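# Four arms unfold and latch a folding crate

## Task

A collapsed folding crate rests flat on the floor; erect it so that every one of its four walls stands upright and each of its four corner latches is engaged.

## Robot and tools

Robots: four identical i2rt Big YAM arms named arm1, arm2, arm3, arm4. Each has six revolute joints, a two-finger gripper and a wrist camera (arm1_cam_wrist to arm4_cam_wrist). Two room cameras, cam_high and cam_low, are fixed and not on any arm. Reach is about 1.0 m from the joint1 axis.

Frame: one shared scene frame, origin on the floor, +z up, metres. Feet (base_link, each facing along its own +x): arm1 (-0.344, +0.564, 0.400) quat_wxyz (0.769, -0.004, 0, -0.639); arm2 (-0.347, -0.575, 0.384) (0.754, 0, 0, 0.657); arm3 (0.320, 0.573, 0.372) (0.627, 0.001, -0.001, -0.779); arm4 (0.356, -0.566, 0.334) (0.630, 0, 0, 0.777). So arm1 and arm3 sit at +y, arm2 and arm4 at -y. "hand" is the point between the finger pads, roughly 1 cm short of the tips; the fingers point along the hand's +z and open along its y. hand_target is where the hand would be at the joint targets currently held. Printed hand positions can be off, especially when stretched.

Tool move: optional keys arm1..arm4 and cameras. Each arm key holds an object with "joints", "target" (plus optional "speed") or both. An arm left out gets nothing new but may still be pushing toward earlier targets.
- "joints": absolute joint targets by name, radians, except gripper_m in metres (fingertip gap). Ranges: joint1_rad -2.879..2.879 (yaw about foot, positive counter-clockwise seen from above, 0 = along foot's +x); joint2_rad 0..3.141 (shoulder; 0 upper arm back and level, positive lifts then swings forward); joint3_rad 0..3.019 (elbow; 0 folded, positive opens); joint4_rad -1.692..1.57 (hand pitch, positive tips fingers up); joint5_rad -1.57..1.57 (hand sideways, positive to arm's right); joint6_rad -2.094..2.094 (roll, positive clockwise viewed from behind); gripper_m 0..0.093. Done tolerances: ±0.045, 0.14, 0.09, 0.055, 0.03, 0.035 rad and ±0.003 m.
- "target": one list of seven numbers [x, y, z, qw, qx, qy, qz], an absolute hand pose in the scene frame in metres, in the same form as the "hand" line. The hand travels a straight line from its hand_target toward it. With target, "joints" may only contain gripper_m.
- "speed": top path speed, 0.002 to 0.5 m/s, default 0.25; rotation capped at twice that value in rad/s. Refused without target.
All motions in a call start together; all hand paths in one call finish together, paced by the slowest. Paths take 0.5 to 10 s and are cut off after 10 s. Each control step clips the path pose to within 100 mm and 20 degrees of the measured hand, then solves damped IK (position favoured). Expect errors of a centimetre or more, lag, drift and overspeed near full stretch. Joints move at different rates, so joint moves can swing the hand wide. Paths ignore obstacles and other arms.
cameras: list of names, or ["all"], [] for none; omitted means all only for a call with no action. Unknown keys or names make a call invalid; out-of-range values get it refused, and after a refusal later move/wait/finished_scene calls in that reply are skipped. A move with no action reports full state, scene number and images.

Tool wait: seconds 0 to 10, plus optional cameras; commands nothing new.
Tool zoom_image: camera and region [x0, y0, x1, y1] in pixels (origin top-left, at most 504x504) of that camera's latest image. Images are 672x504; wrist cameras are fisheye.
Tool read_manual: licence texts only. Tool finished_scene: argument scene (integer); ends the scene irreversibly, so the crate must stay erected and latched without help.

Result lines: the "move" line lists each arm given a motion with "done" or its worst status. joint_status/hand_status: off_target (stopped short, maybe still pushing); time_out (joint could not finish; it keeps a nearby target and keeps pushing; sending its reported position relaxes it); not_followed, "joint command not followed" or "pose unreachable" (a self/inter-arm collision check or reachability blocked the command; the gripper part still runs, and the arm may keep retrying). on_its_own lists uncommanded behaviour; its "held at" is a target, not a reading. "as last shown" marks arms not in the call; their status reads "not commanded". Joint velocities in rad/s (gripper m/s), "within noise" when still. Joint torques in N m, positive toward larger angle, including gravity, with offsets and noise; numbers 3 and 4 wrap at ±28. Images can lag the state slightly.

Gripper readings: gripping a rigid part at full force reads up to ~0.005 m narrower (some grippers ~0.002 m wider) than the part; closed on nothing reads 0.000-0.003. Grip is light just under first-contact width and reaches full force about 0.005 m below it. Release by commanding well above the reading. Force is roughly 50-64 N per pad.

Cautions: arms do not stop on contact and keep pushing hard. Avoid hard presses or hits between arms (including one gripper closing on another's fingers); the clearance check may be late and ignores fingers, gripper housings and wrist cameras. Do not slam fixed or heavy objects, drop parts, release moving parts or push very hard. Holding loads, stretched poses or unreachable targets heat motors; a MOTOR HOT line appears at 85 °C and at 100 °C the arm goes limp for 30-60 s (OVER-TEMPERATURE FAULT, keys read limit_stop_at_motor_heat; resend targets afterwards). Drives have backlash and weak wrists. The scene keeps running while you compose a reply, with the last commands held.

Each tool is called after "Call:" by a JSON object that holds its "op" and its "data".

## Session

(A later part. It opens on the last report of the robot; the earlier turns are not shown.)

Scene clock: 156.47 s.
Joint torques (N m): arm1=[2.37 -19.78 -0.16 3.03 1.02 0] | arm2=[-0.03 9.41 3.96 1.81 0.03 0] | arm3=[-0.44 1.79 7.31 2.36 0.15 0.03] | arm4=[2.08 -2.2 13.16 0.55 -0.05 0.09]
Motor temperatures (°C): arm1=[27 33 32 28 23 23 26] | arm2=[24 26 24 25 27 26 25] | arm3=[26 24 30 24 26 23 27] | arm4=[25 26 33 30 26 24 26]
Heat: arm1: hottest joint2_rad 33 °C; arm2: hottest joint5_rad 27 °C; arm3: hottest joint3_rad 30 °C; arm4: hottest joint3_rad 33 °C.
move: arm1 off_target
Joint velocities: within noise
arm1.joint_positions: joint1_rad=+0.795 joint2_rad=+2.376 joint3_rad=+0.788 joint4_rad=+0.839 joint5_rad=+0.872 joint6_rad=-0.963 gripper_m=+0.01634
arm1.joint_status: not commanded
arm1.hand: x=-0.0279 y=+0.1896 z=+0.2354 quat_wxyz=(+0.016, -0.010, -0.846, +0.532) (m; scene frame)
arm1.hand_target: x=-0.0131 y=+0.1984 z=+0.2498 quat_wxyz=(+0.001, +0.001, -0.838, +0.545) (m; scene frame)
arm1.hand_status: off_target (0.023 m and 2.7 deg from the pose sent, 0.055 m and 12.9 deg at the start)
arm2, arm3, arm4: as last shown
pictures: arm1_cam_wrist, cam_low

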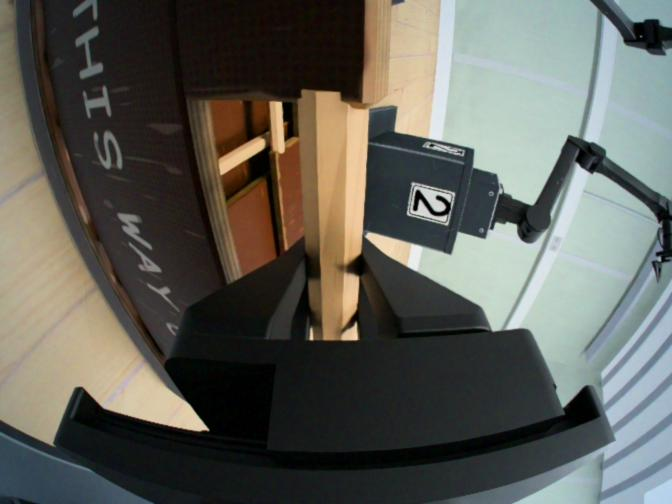

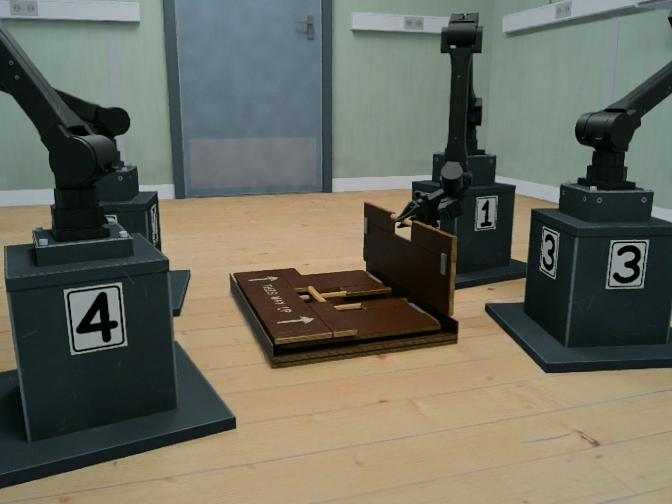

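Call:
{"op": "move", "data": {"arm1": {"target": [-0.013, 0.212, 0.252, 0, 0, 0.8148, -0.5798], "speed": 0.06}, "cameras": ["arm1_cam_wrist", "cam_low", "cam_high"]}}

Call:
{"op": "zoom_image", "data": {"camera": "cam_low", "region": [220, 180, 470, 380]}}

Call:
{"op": "zoom_image", "data": {"camera": "cam_high", "region": [240, 220, 430, 420]}}

Scene clock: 159.83 s.
Joint torques (N m): arm1=[5.01 -18.96 -1.05 3.86 1.7 0.03] | arm2=[-0.09 9.41 3.96 1.8 0.03 0] | arm3=[-0.56 1.79 7.09 2.35 0.12 0.01] | arm4=[2.14 -2.26 13.15 0.57 -0.05 0.09]
Motor temperatures (°C): arm1=[27 33 32 28 24 23 26] | arm2=[24 26 24 25 27 26 25] | arm3=[26 24 30 24 26 23 27] | arm4=[25 26 33 30 26 24 26]
Heat: arm1: hottest joint2_rad 33 °C; arm2: hottest joint5_rad 27 °C; arm3: hottest joint3_rad 30 °C; arm4: hottest joint3_rad 33 °C.
move: arm1 off_target
Joint velocities: within noise
arm1.joint_positions: joint1_rad=+0.809 joint2_rad=+2.429 joint3_rad=+0.795 joint4_rad=+0.976 joint5_rad=+0.927 joint6_rad=-1.028 gripper_m=+0.01631
arm1.joint_status: not commanded
arm1.hand: x=-0.0276 y=+0.1901 z=+0.2366 quat_wxyz=(+0.017, -0.011, -0.825, +0.565) (m; scene frame)
arm1.hand_target: x=-0.0089 y=+0.2085 z=+0.2520 quat_wxyz=(-0.002, +0.001, -0.814, +0.581) (m; scene frame)
arm1.hand_status: off_target (0.031 m and 3.1 deg from the pose sent, 0.032 m and 6.9 deg at the start)
arm2, arm3, arm4: as last shown
pictures: arm1_cam_wrist, cam_high, cam_low

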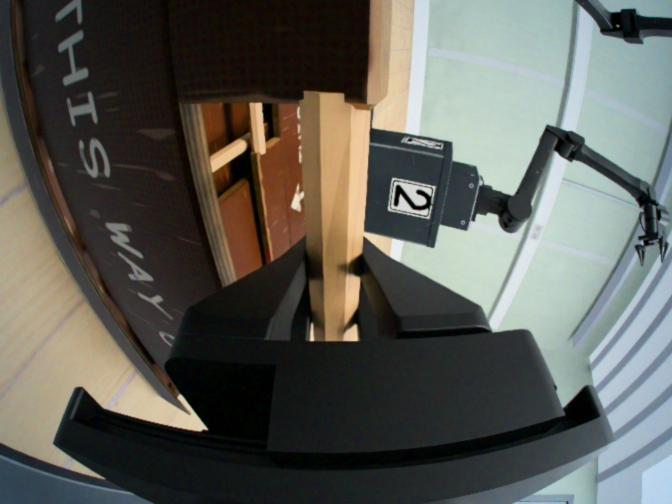

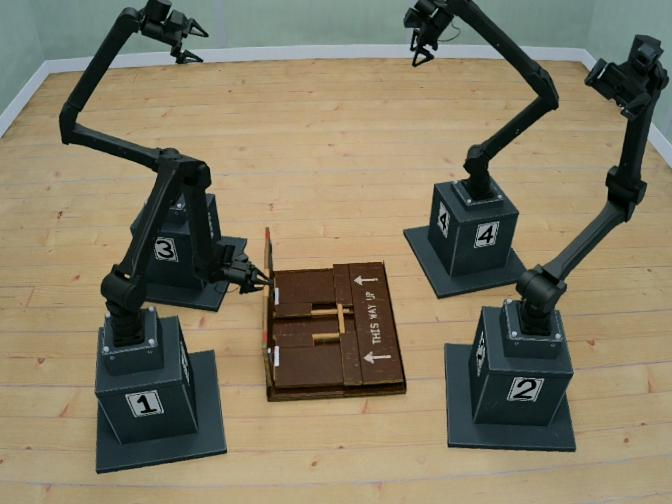

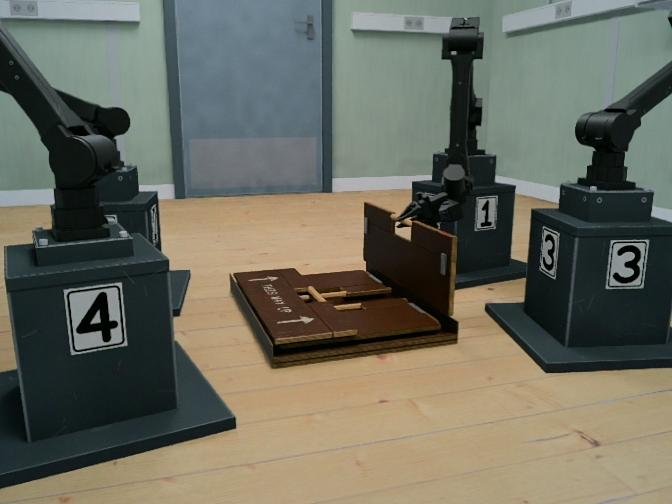

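Scaled by 2.016 from the camera's 672x504 image, which has a finer 960x720 frame.

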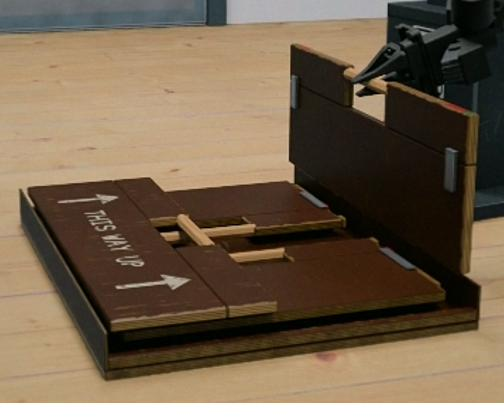

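Scaled by 2.520 from the camera's 672x504 image, which has a finer 960x720 frame.

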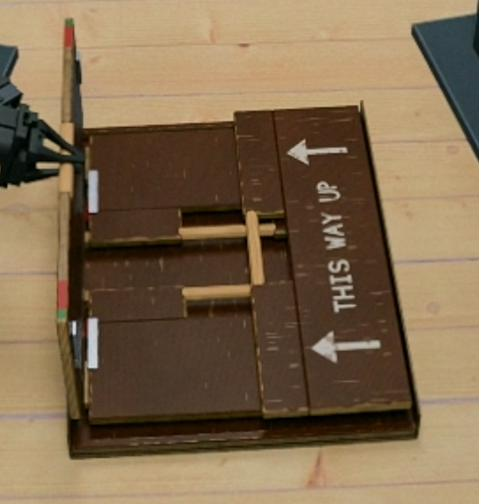

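Call:
{"op": "move", "data": {"arm1": {"target": [-0.013, 0.204, 0.245, 0, 0, 0.8148, -0.5798], "speed": 0.06}, "arm4": {"joints": {"joint1_rad": 0.406, "joint2_rad": 2.25, "joint3_rad": 1.79, "joint4_rad": -1.026, "joint5_rad": 0, "joint6_rad": -0.956, "gripper_m": 0.045}}}}

Call:
{"op": "move", "data": {"arm4": {"target": [-0.030, -0.012, 0.130, 0.1564, 0.9877, 0, 0], "speed": 0.15}, "cameras": ["arm4_cam_wrist", "cam_low"]}}

Scene clock: 169.20 s.
Joint torques (N m): arm1=[3.19 -18.78 -0.38 3.62 1.18 0.05] | arm2=[-0.03 9.35 3.96 1.77 0.03 0] | arm3=[-0.5 2.26 7.09 2.36 0.12 -0.03] | arm4=[2.67 -22.53 10.06 0.46 -0.13 -0.1]
Motor temperatures (°C): arm1=[27 33 31 28 24 23 26] | arm2=[24 26 24 25 27 26 25] | arm3=[26 24 30 24 26 23 27] | arm4=[25 26 33 30 26 25 26]
Heat: arm1: hottest joint2_rad 33 °C; arm2: hottest joint5_rad 27 °C; arm3: hottest joint3_rad 30 °C; arm4: hottest joint3_rad 33 °C.
move: arm1 off_target; arm4 done
Joint velocities: within noise
arm1.joint_positions: joint1_rad=+0.809 joint2_rad=+2.436 joint3_rad=+0.795 joint4_rad=+0.997 joint5_rad=+0.930 joint6_rad=-1.038 gripper_m=+0.01631
arm1.joint_status: not commanded
arm1.hand: x=-0.0280 y=+0.1899 z=+0.2364 quat_wxyz=(+0.016, -0.011, -0.823, +0.568) (m; scene frame)
arm1.hand_target: x=-0.0136 y=+0.2036 z=+0.2447 quat_wxyz=(+0.001, -0.001, -0.815, +0.580) (m; scene frame)
arm1.hand_status: off_target (0.022 m and 2.7 deg from the pose sent, 0.022 m and 3.1 deg at the start)
arm2, arm3: as last shown
arm4.joint_positions: joint1_rad=+0.405 joint2_rad=+2.243 joint3_rad=+1.779 joint4_rad=-1.034 joint5_rad=-0.001 joint6_rad=-0.937 gripper_m=+0.04507
arm4.joint_status: all done
arm4.hand: x=-0.0296 y=-0.0178 z=+0.3005 quat_wxyz=(-0.029, +0.999, -0.011, -0.022) (m; scene frame)
arm4.hand_target: x=-0.0364 y=-0.0160 z=+0.2987 quat_wxyz=(-0.034, +0.999, +0.002, -0.024) (m; scene frame)
arm4.hand_status: not commanded
pictures: none

Scene clock: 171.53 s.
Joint torques (N m): arm1=[3.55 -18.08 -0.39 3.66 1.16 0.07] | arm2=[-0.09 9.41 3.95 1.78 0.03 0] | arm3=[-0.15 1.79 7.28 2.3 0.14 0] | arm4=[1.32 -24.12 11.86 -1.16 -0.34 -0.16]
Motor temperatures (°C): arm1=[27 33 31 28 24 23 26] | arm2=[24 26 24 25 27 26 25] | arm3=[26 24 30 24 26 23 27] | arm4=[25 26 33 30 26 25 26]
Heat: arm1: hottest joint2_rad 33 °C; arm2: hottest joint5_rad 27 °C; arm3: hottest joint3_rad 30 °C; arm4: hottest joint3_rad 33 °C.
move: arm4 done
Joint velocities: within noise
arm1, arm2, arm3: as last shown
arm4.joint_positions: joint1_rad=+0.356 joint2_rad=+2.730 joint3_rad=+2.238 joint4_rad=-1.341 joint5_rad=-0.165 joint6_rad=-1.001 gripper_m=+0.04507
arm4.joint_status: not commanded
arm4.hand: x=-0.0256 y=-0.0159 z=+0.1368 quat_wxyz=(+0.154, +0.988, -0.014, +0.001) (m; scene frame)
arm4.hand_target: x=-0.0268 y=-0.0094 z=+0.1305 quat_wxyz=(+0.152, +0.988, -0.007, -0.003) (m; scene frame)
arm4.hand_status: done (0.009 m and 1.6 deg from the pose sent, 0.171 m and 21.5 deg at the start)
pictures: arm4_cam_wrist, cam_low

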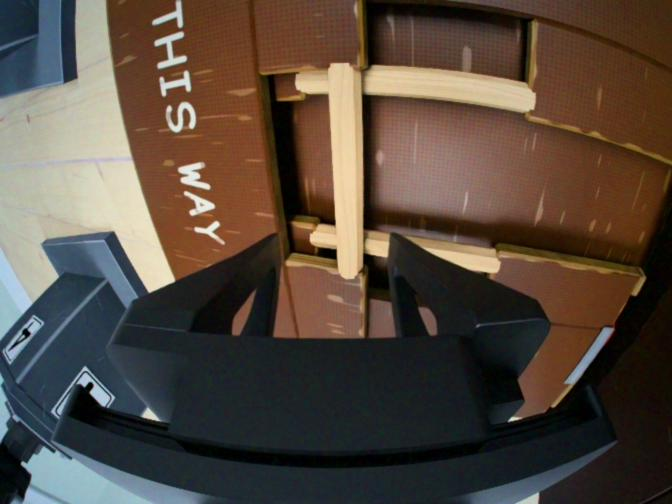

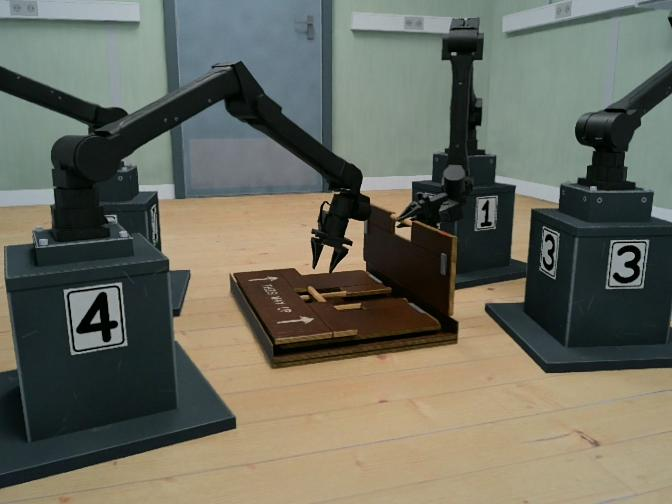

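Call:
{"op": "move", "data": {"arm4": {"target": [-0.027, -0.026, 0.060, 0.1564, 0.9877, 0, 0], "speed": 0.1, "joints": {"gripper_m": 0.036}}, "cameras": ["arm4_cam_wrist"]}}

Call:
{"op": "zoom_image", "data": {"camera": "arm4_cam_wrist", "region": [220, 70, 560, 350]}}

Scene clock: 174.93 s.
Joint torques (N m): arm1=[3.49 -18.43 -0.49 3.67 1.24 0.04] | arm2=[-0.09 9.41 3.97 1.78 0.02 0] | arm3=[-0.44 1.67 7.24 2.33 0.13 -0.02] | arm4=[2.43 -23.82 11.3 -0.47 -0.34 -0.15]
Motor temperatures (°C): arm1=[27 32 31 28 24 23 26] | arm2=[24 26 24 25 27 26 25] | arm3=[26 24 30 24 26 23 27] | arm4=[25 26 34 30 26 25 26]
Heat: arm1: hottest joint2_rad 32 °C; arm2: hottest joint5_rad 27 °C; arm3: hottest joint3_rad 30 °C; arm4: hottest joint3_rad 34 °C.
move: arm4 off_target
Joint velocities: within noise
arm1: as last shown
arm2.joint_positions: joint1_rad=+0.742 joint2_rad=+0.378 joint3_rad=+1.702 joint4_rad=-1.262 joint5_rad=-0.142 joint6_rad=-0.320 gripper_m=+0.09396
arm2.joint_status: not commanded
arm2.hand: x=-0.3865 y=-0.5610 z=+1.1031 quat_wxyz=(-0.397, +0.664, -0.167, -0.611) (m; scene frame)
arm2.hand_target: x=-0.3859 y=-0.5619 z=+1.1085 quat_wxyz=(-0.399, +0.660, -0.165, -0.614) (m; scene frame)
arm2.hand_status: not commanded
arm3.joint_positions: joint1_rad=+0.368 joint2_rad=+0.508 joint3_rad=+1.375 joint4_rad=-1.360 joint5_rad=-0.070 joint6_rad=+0.635 gripper_m=+0.09396
arm3.joint_status: not commanded
arm3.hand: x=+0.3593 y=+0.3880 z=+0.9196 quat_wxyz=(-0.486, -0.725, -0.459, +0.167) (m; scene frame)
arm3.hand_target: x=+0.3588 y=+0.3913 z=+0.9281 quat_wxyz=(-0.494, -0.720, -0.456, +0.170) (m; scene frame)
arm3.hand_status: not commanded
arm4.joint_positions: joint1_rad=+0.358 joint2_rad=+2.831 joint3_rad=+2.241 joint4_rad=-1.267 joint5_rad=-0.165 joint6_rad=-1.002 gripper_m=+0.03607
arm4.joint_status: all done
arm4.hand: x=-0.0168 y=-0.0316 z=+0.0680 quat_wxyz=(+0.164, +0.986, -0.013, +0.007) (m; scene frame)
arm4.hand_target: x=-0.0264 y=-0.0270 z=+0.0609 quat_wxyz=(+0.156, +0.988, +0.000, +0.000) (m; scene frame)
arm4.hand_status: off_target (0.014 m and 1.9 deg from the pose sent, 0.077 m and 1.6 deg at the start)
pictures: arm4_cam_wrist

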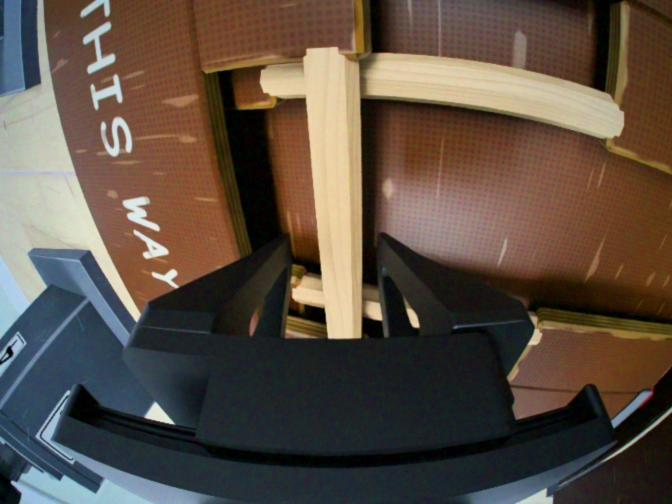

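Scaled by 1.482 from the camera's 672x504 image, which has a finer 960x720 frame.

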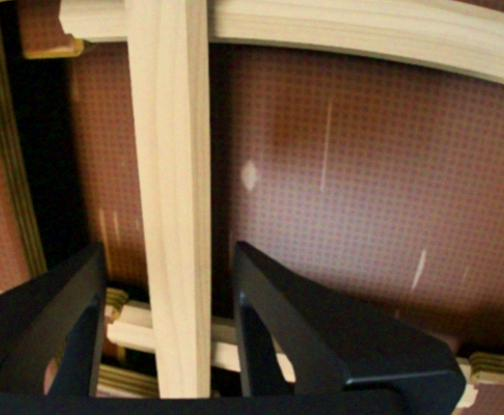

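Call:
{"op": "move", "data": {"arm4": {"target": [-0.034, -0.035, 0.024, 0.1564, 0.9877, 0, 0], "speed": 0.1}}}

Call:
{"op": "move", "data": {"arm4": {"joints": {"gripper_m": 0.006}}, "cameras": ["arm4_cam_wrist", "cam_low"]}}

Call:
{"op": "zoom_image", "data": {"camera": "arm4_cam_wrist", "region": [220, 70, 560, 350]}}

Call:
{"op": "zoom_image", "data": {"camera": "cam_low", "region": [260, 220, 400, 340]}}

Scene clock: 177.83 s.
Joint torques (N m): arm1=[3.49 -18.49 -0.4 3.78 1.22 0.1] | arm2=[-0.09 9.47 3.97 1.8 0.02 0] | arm3=[-0.21 2.14 7.34 2.26 0.12 0.01] | arm4=[1.96 -23.53 11.11 -0.66 -0.33 0.02]
Motor temperatures (°C): arm1=[27 32 31 28 24 23 26] | arm2=[24 26 24 25 27 26 25] | arm3=[26 24 30 24 26 23 27] | arm4=[25 27 34 30 26 25 26]
Heat: arm1: hottest joint2_rad 32 °C; arm2: hottest joint5_rad 27 °C; arm3: hottest joint3_rad 30 °C; arm4: hottest joint3_rad 34 °C.
move: arm4 off_target
Joint velocities: within noise
arm1, arm2, arm3: as last shown
arm4.joint_positions: joint1_rad=+0.382 joint2_rad=+2.900 joint3_rad=+2.290 joint4_rad=-1.235 joint5_rad=-0.170 joint6_rad=-1.002 gripper_m=+0.03607
arm4.joint_status: not commanded
arm4.hand: x=-0.0312 y=-0.0403 z=+0.0346 quat_wxyz=(+0.160, +0.987, -0.001, +0.004) (m; scene frame)
arm4.hand_target: x=-0.0375 y=-0.0394 z=+0.0239 quat_wxyz=(+0.157, +0.988, +0.004, +0.001) (m; scene frame)
arm4.hand_status: off_target (0.012 m and 0.6 deg from the pose sent, 0.047 m and 1.9 deg at the start)
pictures: none

Scene clock: 178.43 s.
Joint torques (N m): arm1=[4.07 -18.43 -0.51 3.7 1.18 0.05] | arm2=[-0.09 9.41 3.96 1.78 0.02 0] | arm3=[-0.56 1.67 7.23 2.41 0.08 -0.01] | arm4=[2.02 -23.47 11.06 -0.7 -0.2 0.17]
Motor temperatures (°C): arm1=[27 32 31 28 25 23 26] | arm2=[24 26 24 25 27 26 25] | arm3=[26 24 30 24 26 23 27] | arm4=[25 27 34 30 26 25 26]
Heat: arm1: hottest joint2_rad 32 °C; arm2: hottest joint5_rad 27 °C; arm3: hottest joint3_rad 30 °C; arm4: hottest joint3_rad 34 °C.
move: arm4 off_target
Joint velocities: within noise
arm1, arm2, arm3: as last shown
arm4.joint_positions: joint1_rad=+0.381 joint2_rad=+2.900 joint3_rad=+2.290 joint4_rad=-1.238 joint5_rad=-0.174 joint6_rad=-1.025 gripper_m=+0.01491
arm4.joint_status: gripper_m off_target (ended at +0.01494, target +0.00600)
arm4.hand: x=-0.0307 y=-0.0408 z=+0.0349 quat_wxyz=(+0.162, +0.987, +0.009, +0.001) (m; scene frame)
arm4.hand_target: x=-0.0363 y=-0.0394 z=+0.0241 quat_wxyz=(+0.158, +0.987, +0.007, +0.001) (m; scene frame)
arm4.hand_status: not commanded
pictures: arm4_cam_wrist, cam_low

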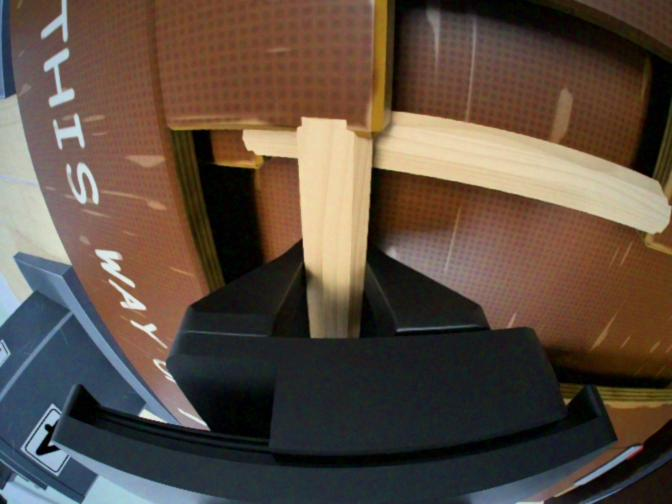

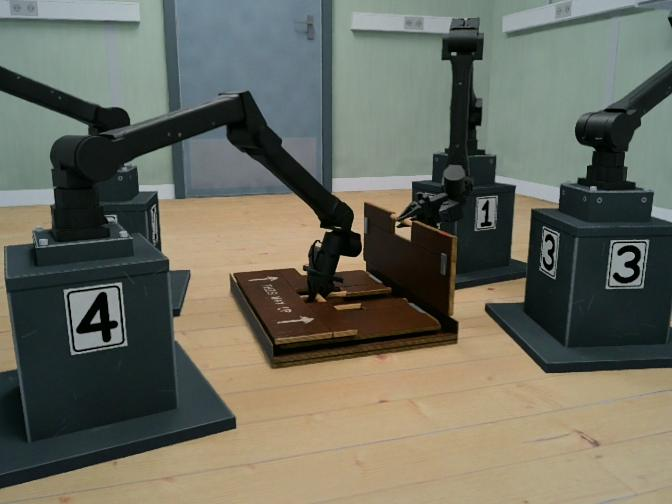

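Scaled by 1.482 from the camera's 672x504 image, which has a finer 960x720 frame.

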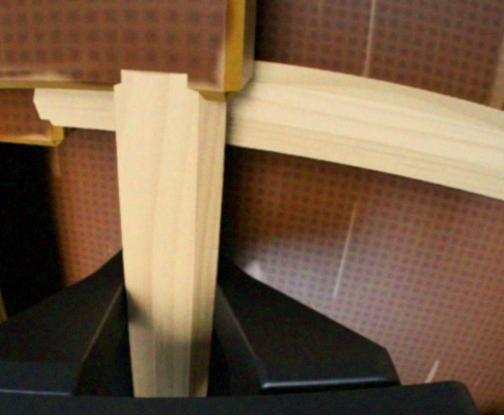

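Scaled by 3.600 from the camera's 672x504 image, which has a finer 960x720 frame.

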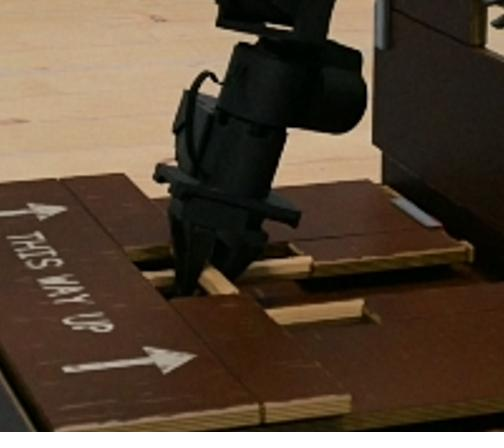

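Call:
{"op": "move", "data": {"arm4": {"target": [-0.036, -0.042, 0.097, 0.0087, 1, 0, 0], "speed": 0.1}}}

Call:
{"op": "move", "data": {"arm4": {"target": [-0.036, -0.057, 0.144, -0.1219, 0.9925, 0, 0], "speed": 0.1}}}

Call:
{"op": "move", "data": {"arm4": {"target": [-0.036, -0.085, 0.184, -0.2504, 0.9681, 0, 0], "speed": 0.1}, "cameras": ["arm4_cam_wrist", "cam_low"]}}

Scene clock: 183.80 s.
Joint torques (N m): arm1=[3.31 -18.02 -0.38 3.78 1.18 0.1] | arm2=[-0.09 9.41 3.95 1.8 0.03 0] | arm3=[-0.79 1.44 7.15 2.35 0.1 0] | arm4=[2.37 -26.29 6.16 -0.23 -0.01 0.43]
Motor temperatures (°C): arm1=[27 32 30 28 25 23 26] | arm2=[24 26 24 25 27 26 25] | arm3=[26 24 30 24 26 23 27] | arm4=[25 27 33 30 26 25 27]
Heat: arm1: hottest joint2_rad 32 °C; arm2: hottest joint5_rad 27 °C; arm3: hottest joint3_rad 30 °C; arm4: hottest joint3_rad 33 °C.
move: arm4 off_target
Joint velocities: within noise
arm1, arm2, arm3: as last shown
arm4.joint_positions: joint1_rad=+0.421 joint2_rad=+2.611 joint3_rad=+1.850 joint4_rad=-0.827 joint5_rad=-0.021 joint6_rad=-0.963 gripper_m=+0.01489
arm4.joint_status: not commanded
arm4.hand: x=-0.0316 y=-0.0385 z=+0.0863 quat_wxyz=(+0.013, +1.000, +0.010, -0.004) (m; scene frame)
arm4.hand_target: x=-0.0358 y=-0.0402 z=+0.0966 quat_wxyz=(+0.009, +1.000, -0.002, -0.003) (m; scene frame)
arm4.hand_status: off_target (0.012 m and 1.3 deg from the pose sent, 0.062 m and 17.7 deg at the start)
pictures: none

Scene clock: 185.77 s.
Joint torques (N m): arm1=[3.43 -18.26 -0.38 3.82 1.16 0.08] | arm2=[-0.09 9.41 3.95 1.8 0.02 0] | arm3=[-0.26 1.9 7.19 2.39 0.16 -0.01] | arm4=[2.61 -24.47 5.78 -0.05 0.5 0.46]
Motor temperatures (°C): arm1=[27 32 30 28 25 23 26] | arm2=[24 26 24 25 27 26 25] | arm3=[26 24 30 24 26 23 27] | arm4=[25 27 33 30 26 25 27]
Heat: arm1: hottest joint2_rad 32 °C; arm2: hottest joint5_rad 27 °C; arm3: hottest joint3_rad 30 °C; arm4: hottest joint3_rad 33 °C.
move: arm4 off_target
Joint velocities: within noise
arm1, arm2, arm3: as last shown
arm4.joint_positions: joint1_rad=+0.476 joint2_rad=+2.417 joint3_rad=+1.554 joint4_rad=-0.522 joint5_rad=+0.140 joint6_rad=-0.920 gripper_m=+0.01490
arm4.joint_status: not commanded
arm4.hand: x=-0.0318 y=-0.0512 z=+0.1329 quat_wxyz=(-0.116, +0.993, +0.010, -0.003) (m; scene frame)
arm4.hand_target: x=-0.0344 y=-0.0551 z=+0.1439 quat_wxyz=(-0.121, +0.993, -0.001, +0.001) (m; scene frame)
arm4.hand_status: off_target (0.013 m and 1.3 deg from the pose sent, 0.061 m and 15.6 deg at the start)
pictures: none

Scene clock: 187.70 s.
Joint torques (N m): arm1=[3.31 -18.2 -0.35 3.69 1.23 0.09] | arm2=[-0.09 9.35 3.96 1.8 0.02 0] | arm3=[-1.08 1.85 7.2 2.35 0.13 0] | arm4=[3.08 -22.07 5.24 0.35 0.59 0.43]
Motor temperatures (°C): arm1=[27 32 30 28 25 23 26] | arm2=[24 26 24 25 27 26 25] | arm3=[26 24 30 24 26 23 27] | arm4=[25 28 33 30 26 25 27]
Heat: arm1: hottest joint2_rad 32 °C; arm2: hottest joint5_rad 27 °C; arm3: hottest joint3_rad 30 °C; arm4: hottest joint3_rad 33 °C.
move: arm4 off_target
Joint velocities: within noise
arm1, arm2, arm3: as last shown
arm4.joint_positions: joint1_rad=+0.554 joint2_rad=+2.268 joint3_rad=+1.303 joint4_rad=-0.238 joint5_rad=+0.333 joint6_rad=-0.886 gripper_m=+0.01488
arm4.joint_status: not commanded
arm4.hand: x=-0.0310 y=-0.0776 z=+0.1754 quat_wxyz=(-0.243, +0.970, +0.007, +0.002) (m; scene frame)
arm4.hand_target: x=-0.0346 y=-0.0853 z=+0.1835 quat_wxyz=(-0.248, +0.969, +0.001, +0.003) (m; scene frame)
arm4.hand_status: off_target (0.012 m and 1.2 deg from the pose sent, 0.061 m and 15.7 deg at the start)
pictures: arm4_cam_wrist, cam_low

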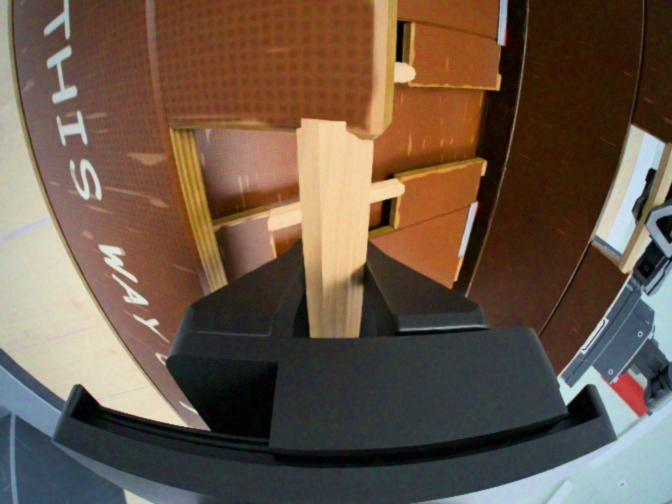

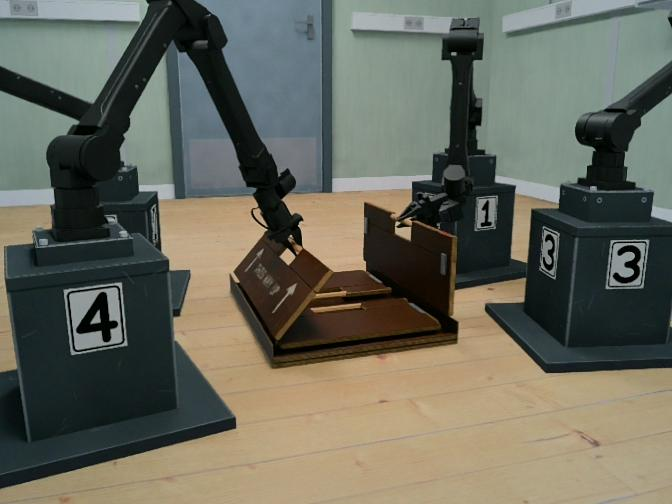

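Call:
{"op": "move", "data": {"arm4": {"target": [-0.036, -0.128, 0.216, -0.3746, 0.9272, 0, 0], "speed": 0.1}}}

Call:
{"op": "move", "data": {"arm4": {"target": [-0.036, -0.168, 0.235, -0.4617, 0.8870, 0, 0], "speed": 0.1}}}

Call:
{"op": "move", "data": {"arm4": {"target": [-0.036, -0.205, 0.243, -0.5446, 0.8387, 0, 0], "speed": 0.08}, "cameras": ["arm4_cam_wrist", "cam_low", "cam_high"]}}

Scene clock: 191.43 s.
Joint torques (N m): arm1=[3.31 -18.32 -0.42 3.74 1.19 0.05] | arm2=[-0.09 9.35 3.96 1.8 0.02 0] | arm3=[-0.09 1.44 7.28 2.29 0.1 0] | arm4=[3.43 -19.78 4.62 0.96 0.51 0.4]
Motor temperatures (°C): arm1=[27 32 30 28 25 23 26] | arm2=[24 26 24 25 27 26 25] | arm3=[26 24 30 24 26 23 27] | arm4=[25 28 33 30 26 25 27]
Heat: arm1: hottest joint2_rad 32 °C; arm2: hottest joint5_rad 27 °C; arm3: hottest joint3_rad 30 °C; arm4: hottest joint3_rad 33 °C.
move: arm4 off_target
Joint velocities: within noise
arm1.joint_positions: joint1_rad=+0.809 joint2_rad=+2.436 joint3_rad=+0.795 joint4_rad=+0.997 joint5_rad=+0.930 joint6_rad=-1.038 gripper_m=+0.01631
arm1.joint_status: not commanded
arm1.hand: x=-0.0280 y=+0.1899 z=+0.2364 quat_wxyz=(+0.016, -0.011, -0.823, +0.568) (m; scene frame)
arm1.hand_target: x=-0.0136 y=+0.2036 z=+0.2447 quat_wxyz=(+0.001, -0.001, -0.815, +0.580) (m; scene frame)
arm1.hand_status: not commanded
arm2, arm3: as last shown
arm4.joint_positions: joint1_rad=+0.660 joint2_rad=+2.177 joint3_rad=+1.087 joint4_rad=+0.063 joint5_rad=+0.563 joint6_rad=-0.869 gripper_m=+0.01486
arm4.joint_status: not commanded
arm4.hand: x=-0.0296 y=-0.1171 z=+0.2094 quat_wxyz=(-0.372, +0.928, +0.002, +0.007) (m; scene frame)
arm4.hand_target: x=-0.0356 y=-0.1266 z=+0.2158 quat_wxyz=(-0.376, +0.927, +0.001, +0.002) (m; scene frame)
arm4.hand_status: off_target (0.014 m and 0.9 deg from the pose sent, 0.065 m and 15.8 deg at the start)
pictures: none

Scene clock: 192.97 s.
Joint torques (N m): arm1=[3.55 -18.32 -0.38 3.77 1.22 0.07] | arm2=[-0.03 9.41 3.97 1.8 0.02 0] | arm3=[-0.32 2.02 7.21 2.36 0.1 -0.01] | arm4=[3.72 -18.84 3.58 1.21 0.33 0.31]
Motor temperatures (°C): arm1=[27 32 30 28 25 23 26] | arm2=[24 26 24 25 27 26 25] | arm3=[26 24 30 24 26 23 27] | arm4=[25 28 33 30 26 25 27]
Heat: arm1: hottest joint2_rad 32 °C; arm2: hottest joint5_rad 27 °C; arm3: hottest joint3_rad 30 °C; arm4: hottest joint3_rad 33 °C.
move: arm4 off_target
Joint velocities: within noise
arm1, arm2, arm3: as last shown
arm4.joint_positions: joint1_rad=+0.760 joint2_rad=+2.157 joint3_rad=+0.960 joint4_rad=+0.282 joint5_rad=+0.755 joint6_rad=-0.863 gripper_m=+0.01486
arm4.joint_status: not commanded
arm4.hand: x=-0.0288 y=-0.1558 z=+0.2279 quat_wxyz=(-0.460, +0.888, -0.004, +0.011) (m; scene frame)
arm4.hand_target: x=-0.0365 y=-0.1667 z=+0.2357 quat_wxyz=(-0.463, +0.887, +0.000, +0.001) (m; scene frame)
arm4.hand_status: off_target (0.016 m and 1.4 deg from the pose sent, 0.057 m and 11.4 deg at the start)
pictures: none

Scene clock: 194.83 s.
Joint torques (N m): arm1=[3.37 -18.61 -0.24 3.74 1.22 0.04] | arm2=[-0.09 9.47 3.95 1.8 0.03 0] | arm3=[-0.56 1.67 7.31 2.29 0.1 0.01] | arm4=[4.42 -17.32 2.52 2.35 0.89 0.13]
Motor temperatures (°C): arm1=[27 31 30 28 25 23 26] | arm2=[24 26 24 25 27 26 25] | arm3=[26 24 30 24 26 23 27] | arm4=[25 28 32 30 27 25 27]
Heat: arm1: hottest joint2_rad 31 °C; arm2: hottest joint5_rad 27 °C; arm3: hottest joint3_rad 30 °C; arm4: hottest joint3_rad 32 °C.
move: arm4 off_target
Joint velocities: within noise
arm1: as last shown
arm2.joint_positions: joint1_rad=+0.742 joint2_rad=+0.378 joint3_rad=+1.702 joint4_rad=-1.262 joint5_rad=-0.142 joint6_rad=-0.320 gripper_m=+0.09396
arm2.joint_status: not commanded
arm2.hand: x=-0.3865 y=-0.5610 z=+1.1031 quat_wxyz=(-0.397, +0.664, -0.167, -0.611) (m; scene frame)
arm2.hand_target: x=-0.3859 y=-0.5619 z=+1.1085 quat_wxyz=(-0.399, +0.660, -0.165, -0.614) (m; scene frame)
arm2.hand_status: not commanded
arm3.joint_positions: joint1_rad=+0.368 joint2_rad=+0.508 joint3_rad=+1.375 joint4_rad=-1.360 joint5_rad=-0.070 joint6_rad=+0.635 gripper_m=+0.09396
arm3.joint_status: not commanded
arm3.hand: x=+0.3593 y=+0.3880 z=+0.9196 quat_wxyz=(-0.486, -0.725, -0.459, +0.167) (m; scene frame)
arm3.hand_target: x=+0.3588 y=+0.3913 z=+0.9281 quat_wxyz=(-0.494, -0.720, -0.456, +0.170) (m; scene frame)
arm3.hand_status: not commanded
arm4.joint_positions: joint1_rad=+0.852 joint2_rad=+2.196 joint3_rad=+0.875 joint4_rad=+0.529 joint5_rad=+0.929 joint6_rad=-0.901 gripper_m=+0.01488
arm4.joint_status: not commanded
arm4.hand: x=-0.0279 y=-0.1906 z=+0.2355 quat_wxyz=(-0.536, +0.844, -0.007, +0.010) (m; scene frame)
arm4.hand_target: x=-0.0360 y=-0.2042 z=+0.2424 quat_wxyz=(-0.545, +0.839, +0.001, +0.001) (m; scene frame)
arm4.hand_status: off_target (0.018 m and 1.9 deg from the pose sent, 0.052 m and 11.3 deg at the start)
pictures: arm4_cam_wrist, cam_high, cam_low

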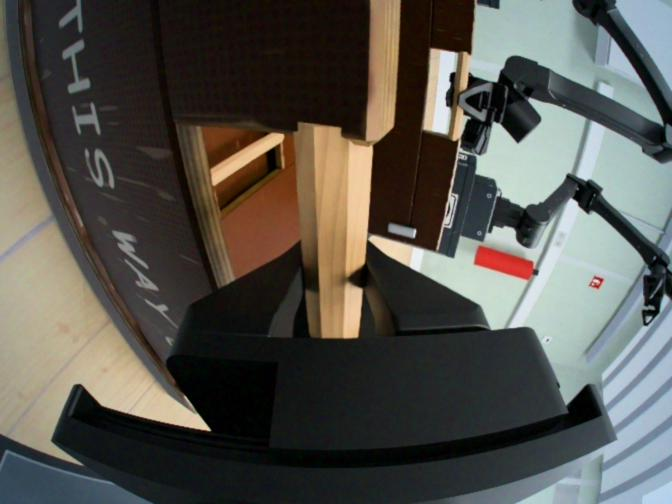

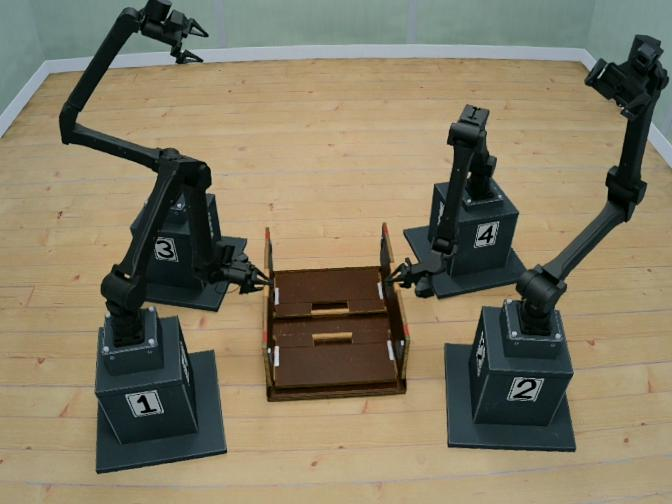

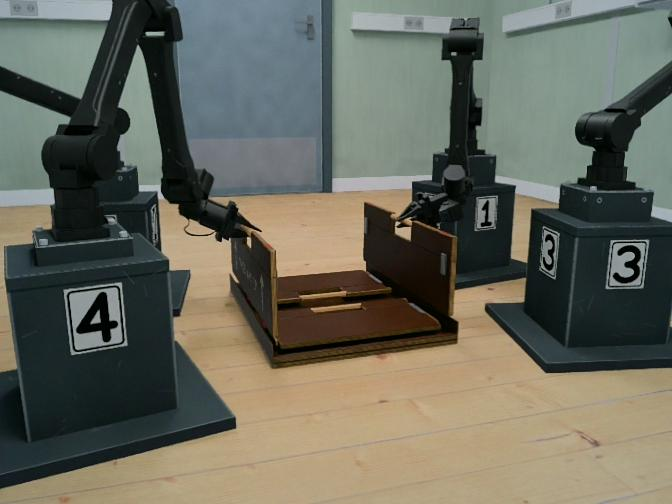

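Call:
{"op": "move", "data": {"arm4": {"target": [-0.036, -0.213, 0.244, -0.5798, 0.8148, 0, 0], "speed": 0.06}, "cameras": ["arm4_cam_wrist", "cam_low", "cam_high"]}}

Call:
{"op": "zoom_image", "data": {"camera": "cam_high", "region": [230, 210, 440, 420]}}

Call:
{"op": "zoom_image", "data": {"camera": "cam_low", "region": [220, 180, 470, 380]}}

Scene clock: 197.37 s.
Joint torques (N m): arm1=[3.43 -18.2 -0.38 3.77 1.16 0.05] | arm2=[-0.09 9.41 3.96 1.8 0.02 0] | arm3=[-0.67 1.49 7.16 2.21 0.11 -0.01] | arm4=[5.66 -17.03 1.54 2.86 1.55 0.21]
Motor temperatures (°C): arm1=[27 31 30 28 25 23 26] | arm2=[24 26 24 25 27 26 25] | arm3=[26 24 30 24 26 23 27] | arm4=[25 28 32 30 27 25 27]
Heat: arm1: hottest joint2_rad 31 °C; arm2: hottest joint5_rad 27 °C; arm3: hottest joint3_rad 30 °C; arm4: hottest joint3_rad 32 °C.
move: arm4 off_target
Joint velocities: within noise
arm1, arm2, arm3: as last shown
arm4.joint_positions: joint1_rad=+0.861 joint2_rad=+2.237 joint3_rad=+0.868 joint4_rad=+0.676 joint5_rad=+0.979 joint6_rad=-0.975 gripper_m=+0.01483
arm4.joint_status: not commanded
arm4.hand: x=-0.0279 y=-0.1902 z=+0.2370 quat_wxyz=(-0.567, +0.823, -0.007, +0.009) (m; scene frame)
arm4.hand_target: x=-0.0357 y=-0.2112 z=+0.2437 quat_wxyz=(-0.580, +0.815, -0.001, +0.000) (m; scene frame)
arm4.hand_status: off_target (0.025 m and 2.2 deg from the pose sent, 0.025 m and 6.2 deg at the start)
pictures: arm4_cam_wrist, cam_high, cam_low

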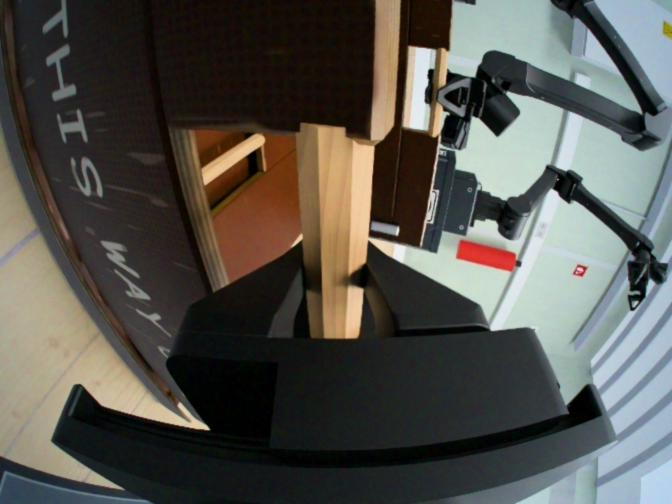

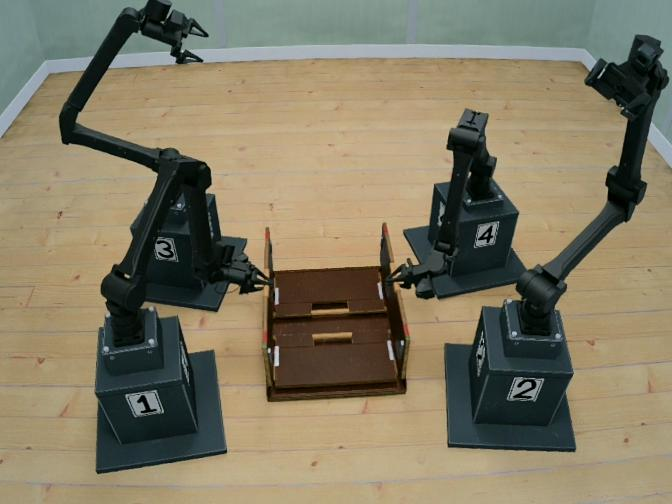

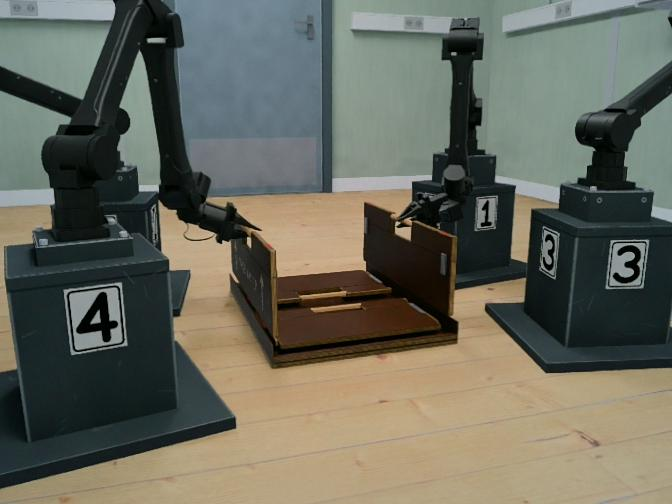

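Scaled by 2.400 from the camera's 672x504 image, which has a finer 960x720 frame.

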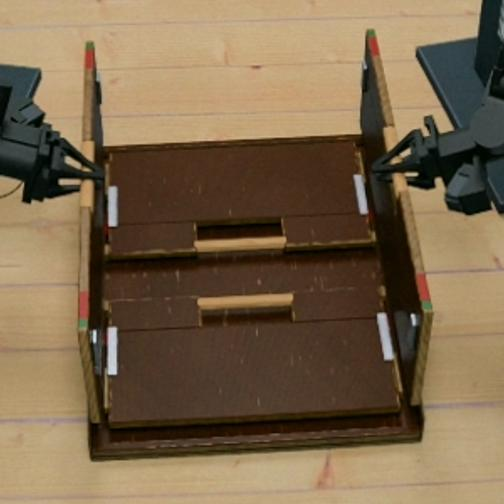

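Scaled by 2.016 from the camera's 672x504 image, which has a finer 960x720 frame.

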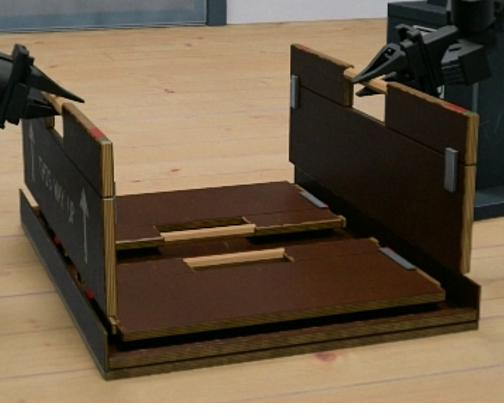

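Call:
{"op": "move", "data": {"arm4": {"target": [-0.036, -0.205, 0.242, -0.5798, 0.8148, 0, 0], "speed": 0.06}, "arm2": {"joints": {"joint1_rad": -0.312, "joint2_rad": 2.2, "joint3_rad": 1.73, "joint4_rad": -1.04, "joint5_rad": 0, "joint6_rad": -0.449, "gripper_m": 0.045}}, "cameras": ["arm2_cam_wrist", "cam_high", "cam_low"]}}

Scene clock: 210.23 s.
Joint torques (N m): arm1=[3.43 -18.26 -0.38 3.7 1.2 0.05] | arm2=[-0.32 -23.12 8.23 0.29 -0.03 -0.12] | arm3=[-0.44 1.67 7.25 2.29 0.11 0.01] | arm4=[4.54 -16.56 2.28 2.88 1.05 0.11]
Motor temperatures (°C): arm1=[27 31 30 28 25 23 26] | arm2=[24 26 24 25 27 26 25] | arm3=[26 24 30 24 26 23 27] | arm4=[25 28 31 30 29 25 28]
Heat: arm1: hottest joint2_rad 31 °C; arm2: hottest joint5_rad 27 °C; arm3: hottest joint3_rad 30 °C; arm4: hottest joint3_rad 31 °C.
move: arm2 done; arm4 off_target
Joint velocities: within noise
arm1, arm3: as last shown
arm2.joint_positions: joint1_rad=-0.302 joint2_rad=+2.210 joint3_rad=+1.703 joint4_rad=-1.038 joint5_rad=+0.008 joint6_rad=-0.441 gripper_m=+0.04513
arm2.joint_status: all done
arm2.hand: x=-0.0718 y=+0.0062 z=+0.3455 quat_wxyz=(-0.015, +0.708, -0.706, -0.001) (m; scene frame)
arm2.hand_target: x=-0.0663 y=+0.0156 z=+0.3537 quat_wxyz=(-0.026, +0.710, -0.704, -0.004) (m; scene frame)
arm2.hand_status: not commanded
arm4.joint_positions: joint1_rad=+0.861 joint2_rad=+2.240 joint3_rad=+0.868 joint4_rad=+0.692 joint5_rad=+0.982 joint6_rad=-0.983 gripper_m=+0.01483
arm4.joint_status: not commanded
arm4.hand: x=-0.0283 y=-0.1897 z=+0.2378 quat_wxyz=(-0.570, +0.821, -0.008, +0.008) (m; scene frame)
arm4.hand_target: x=-0.0360 y=-0.2042 z=+0.2427 quat_wxyz=(-0.580, +0.815, -0.001, -0.001) (m; scene frame)
arm4.hand_status: off_target (0.018 m and 1.8 deg from the pose sent, 0.018 m and 2.2 deg at the start)
pictures: arm2_cam_wrist, cam_high, cam_low

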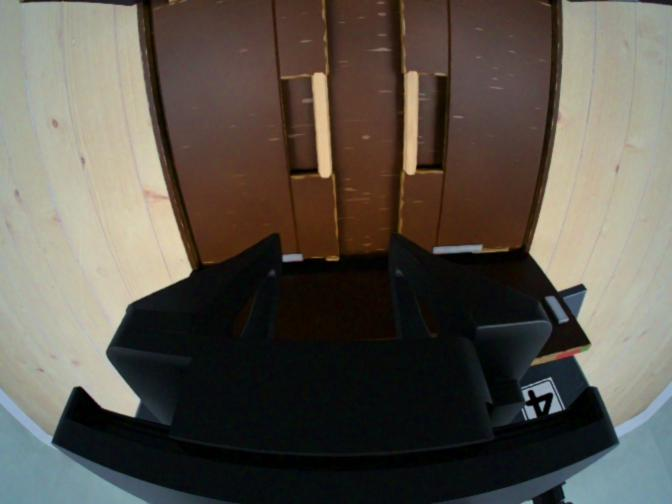

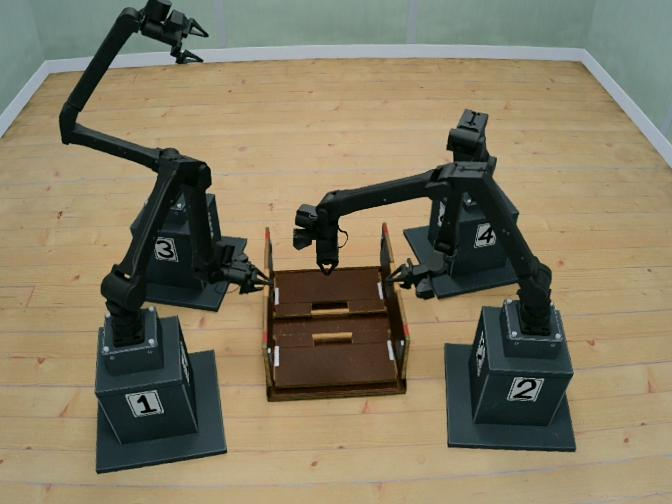

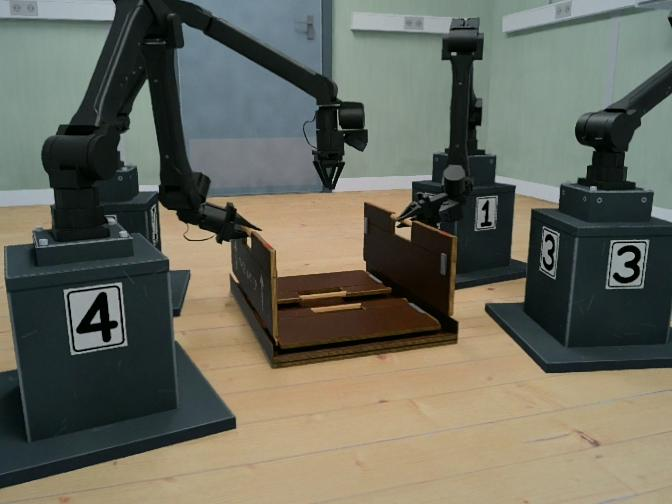

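Call:
{"op": "move", "data": {"arm2": {"target": [-0.055, 0.006, 0.125, 0.1106, 0.6984, -0.6984, -0.1106], "speed": 0.15}, "cameras": ["arm2_cam_wrist", "cam_low"]}}

Scene clock: 215.73 s.
Joint torques (N m): arm1=[3.55 -18.49 -0.44 3.71 1.21 0.11] | arm2=[-0.85 -25.7 7.77 -0.31 -0.37 -0.17] | arm3=[-0.91 1.61 7.19 2.35 0.12 0.02] | arm4=[4.54 -16.56 2.29 2.88 1.05 0.11]
Motor temperatures (°C): arm1=[27 31 29 28 25 23 26] | arm2=[24 26 24 25 27 26 25] | arm3=[26 24 30 24 26 23 27] | arm4=[25 28 31 30 29 25 28]
Heat: arm1: hottest joint2_rad 31 °C; arm2: hottest joint5_rad 27 °C; arm3: hottest joint3_rad 30 °C; arm4: hottest joint3_rad 31 °C.
move: arm2 off_target
Joint velocities: within noise
arm1, arm3, arm4: as last shown
arm2.joint_positions: joint1_rad=-0.401 joint2_rad=+2.711 joint3_rad=+1.972 joint4_rad=-1.022 joint5_rad=-0.268 joint6_rad=-0.539 gripper_m=+0.04513
arm2.joint_status: not commanded
arm2.hand: x=-0.0631 y=-0.0097 z=+0.1166 quat_wxyz=(+0.124, +0.690, -0.706, -0.106) (m; scene frame)
arm2.hand_target: x=-0.0527 y=+0.0020 z=+0.1256 quat_wxyz=(+0.111, +0.693, -0.704, -0.111) (m; scene frame)
arm2.hand_status: off_target (0.020 m and 2.1 deg from the pose sent, 0.221 m and 19.2 deg at the start)
pictures: arm2_cam_wrist, cam_low

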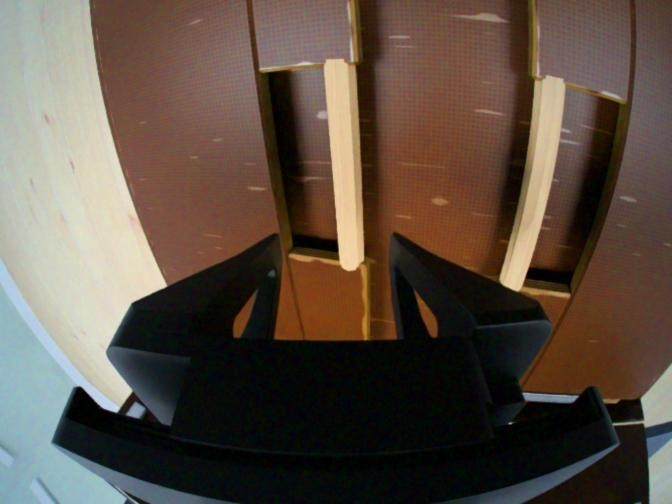

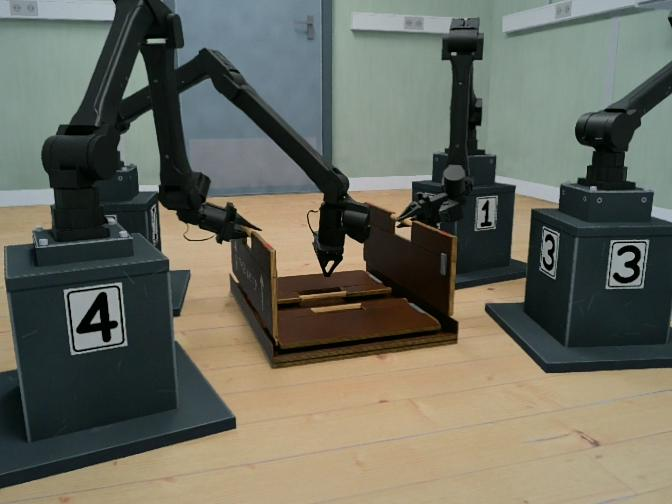

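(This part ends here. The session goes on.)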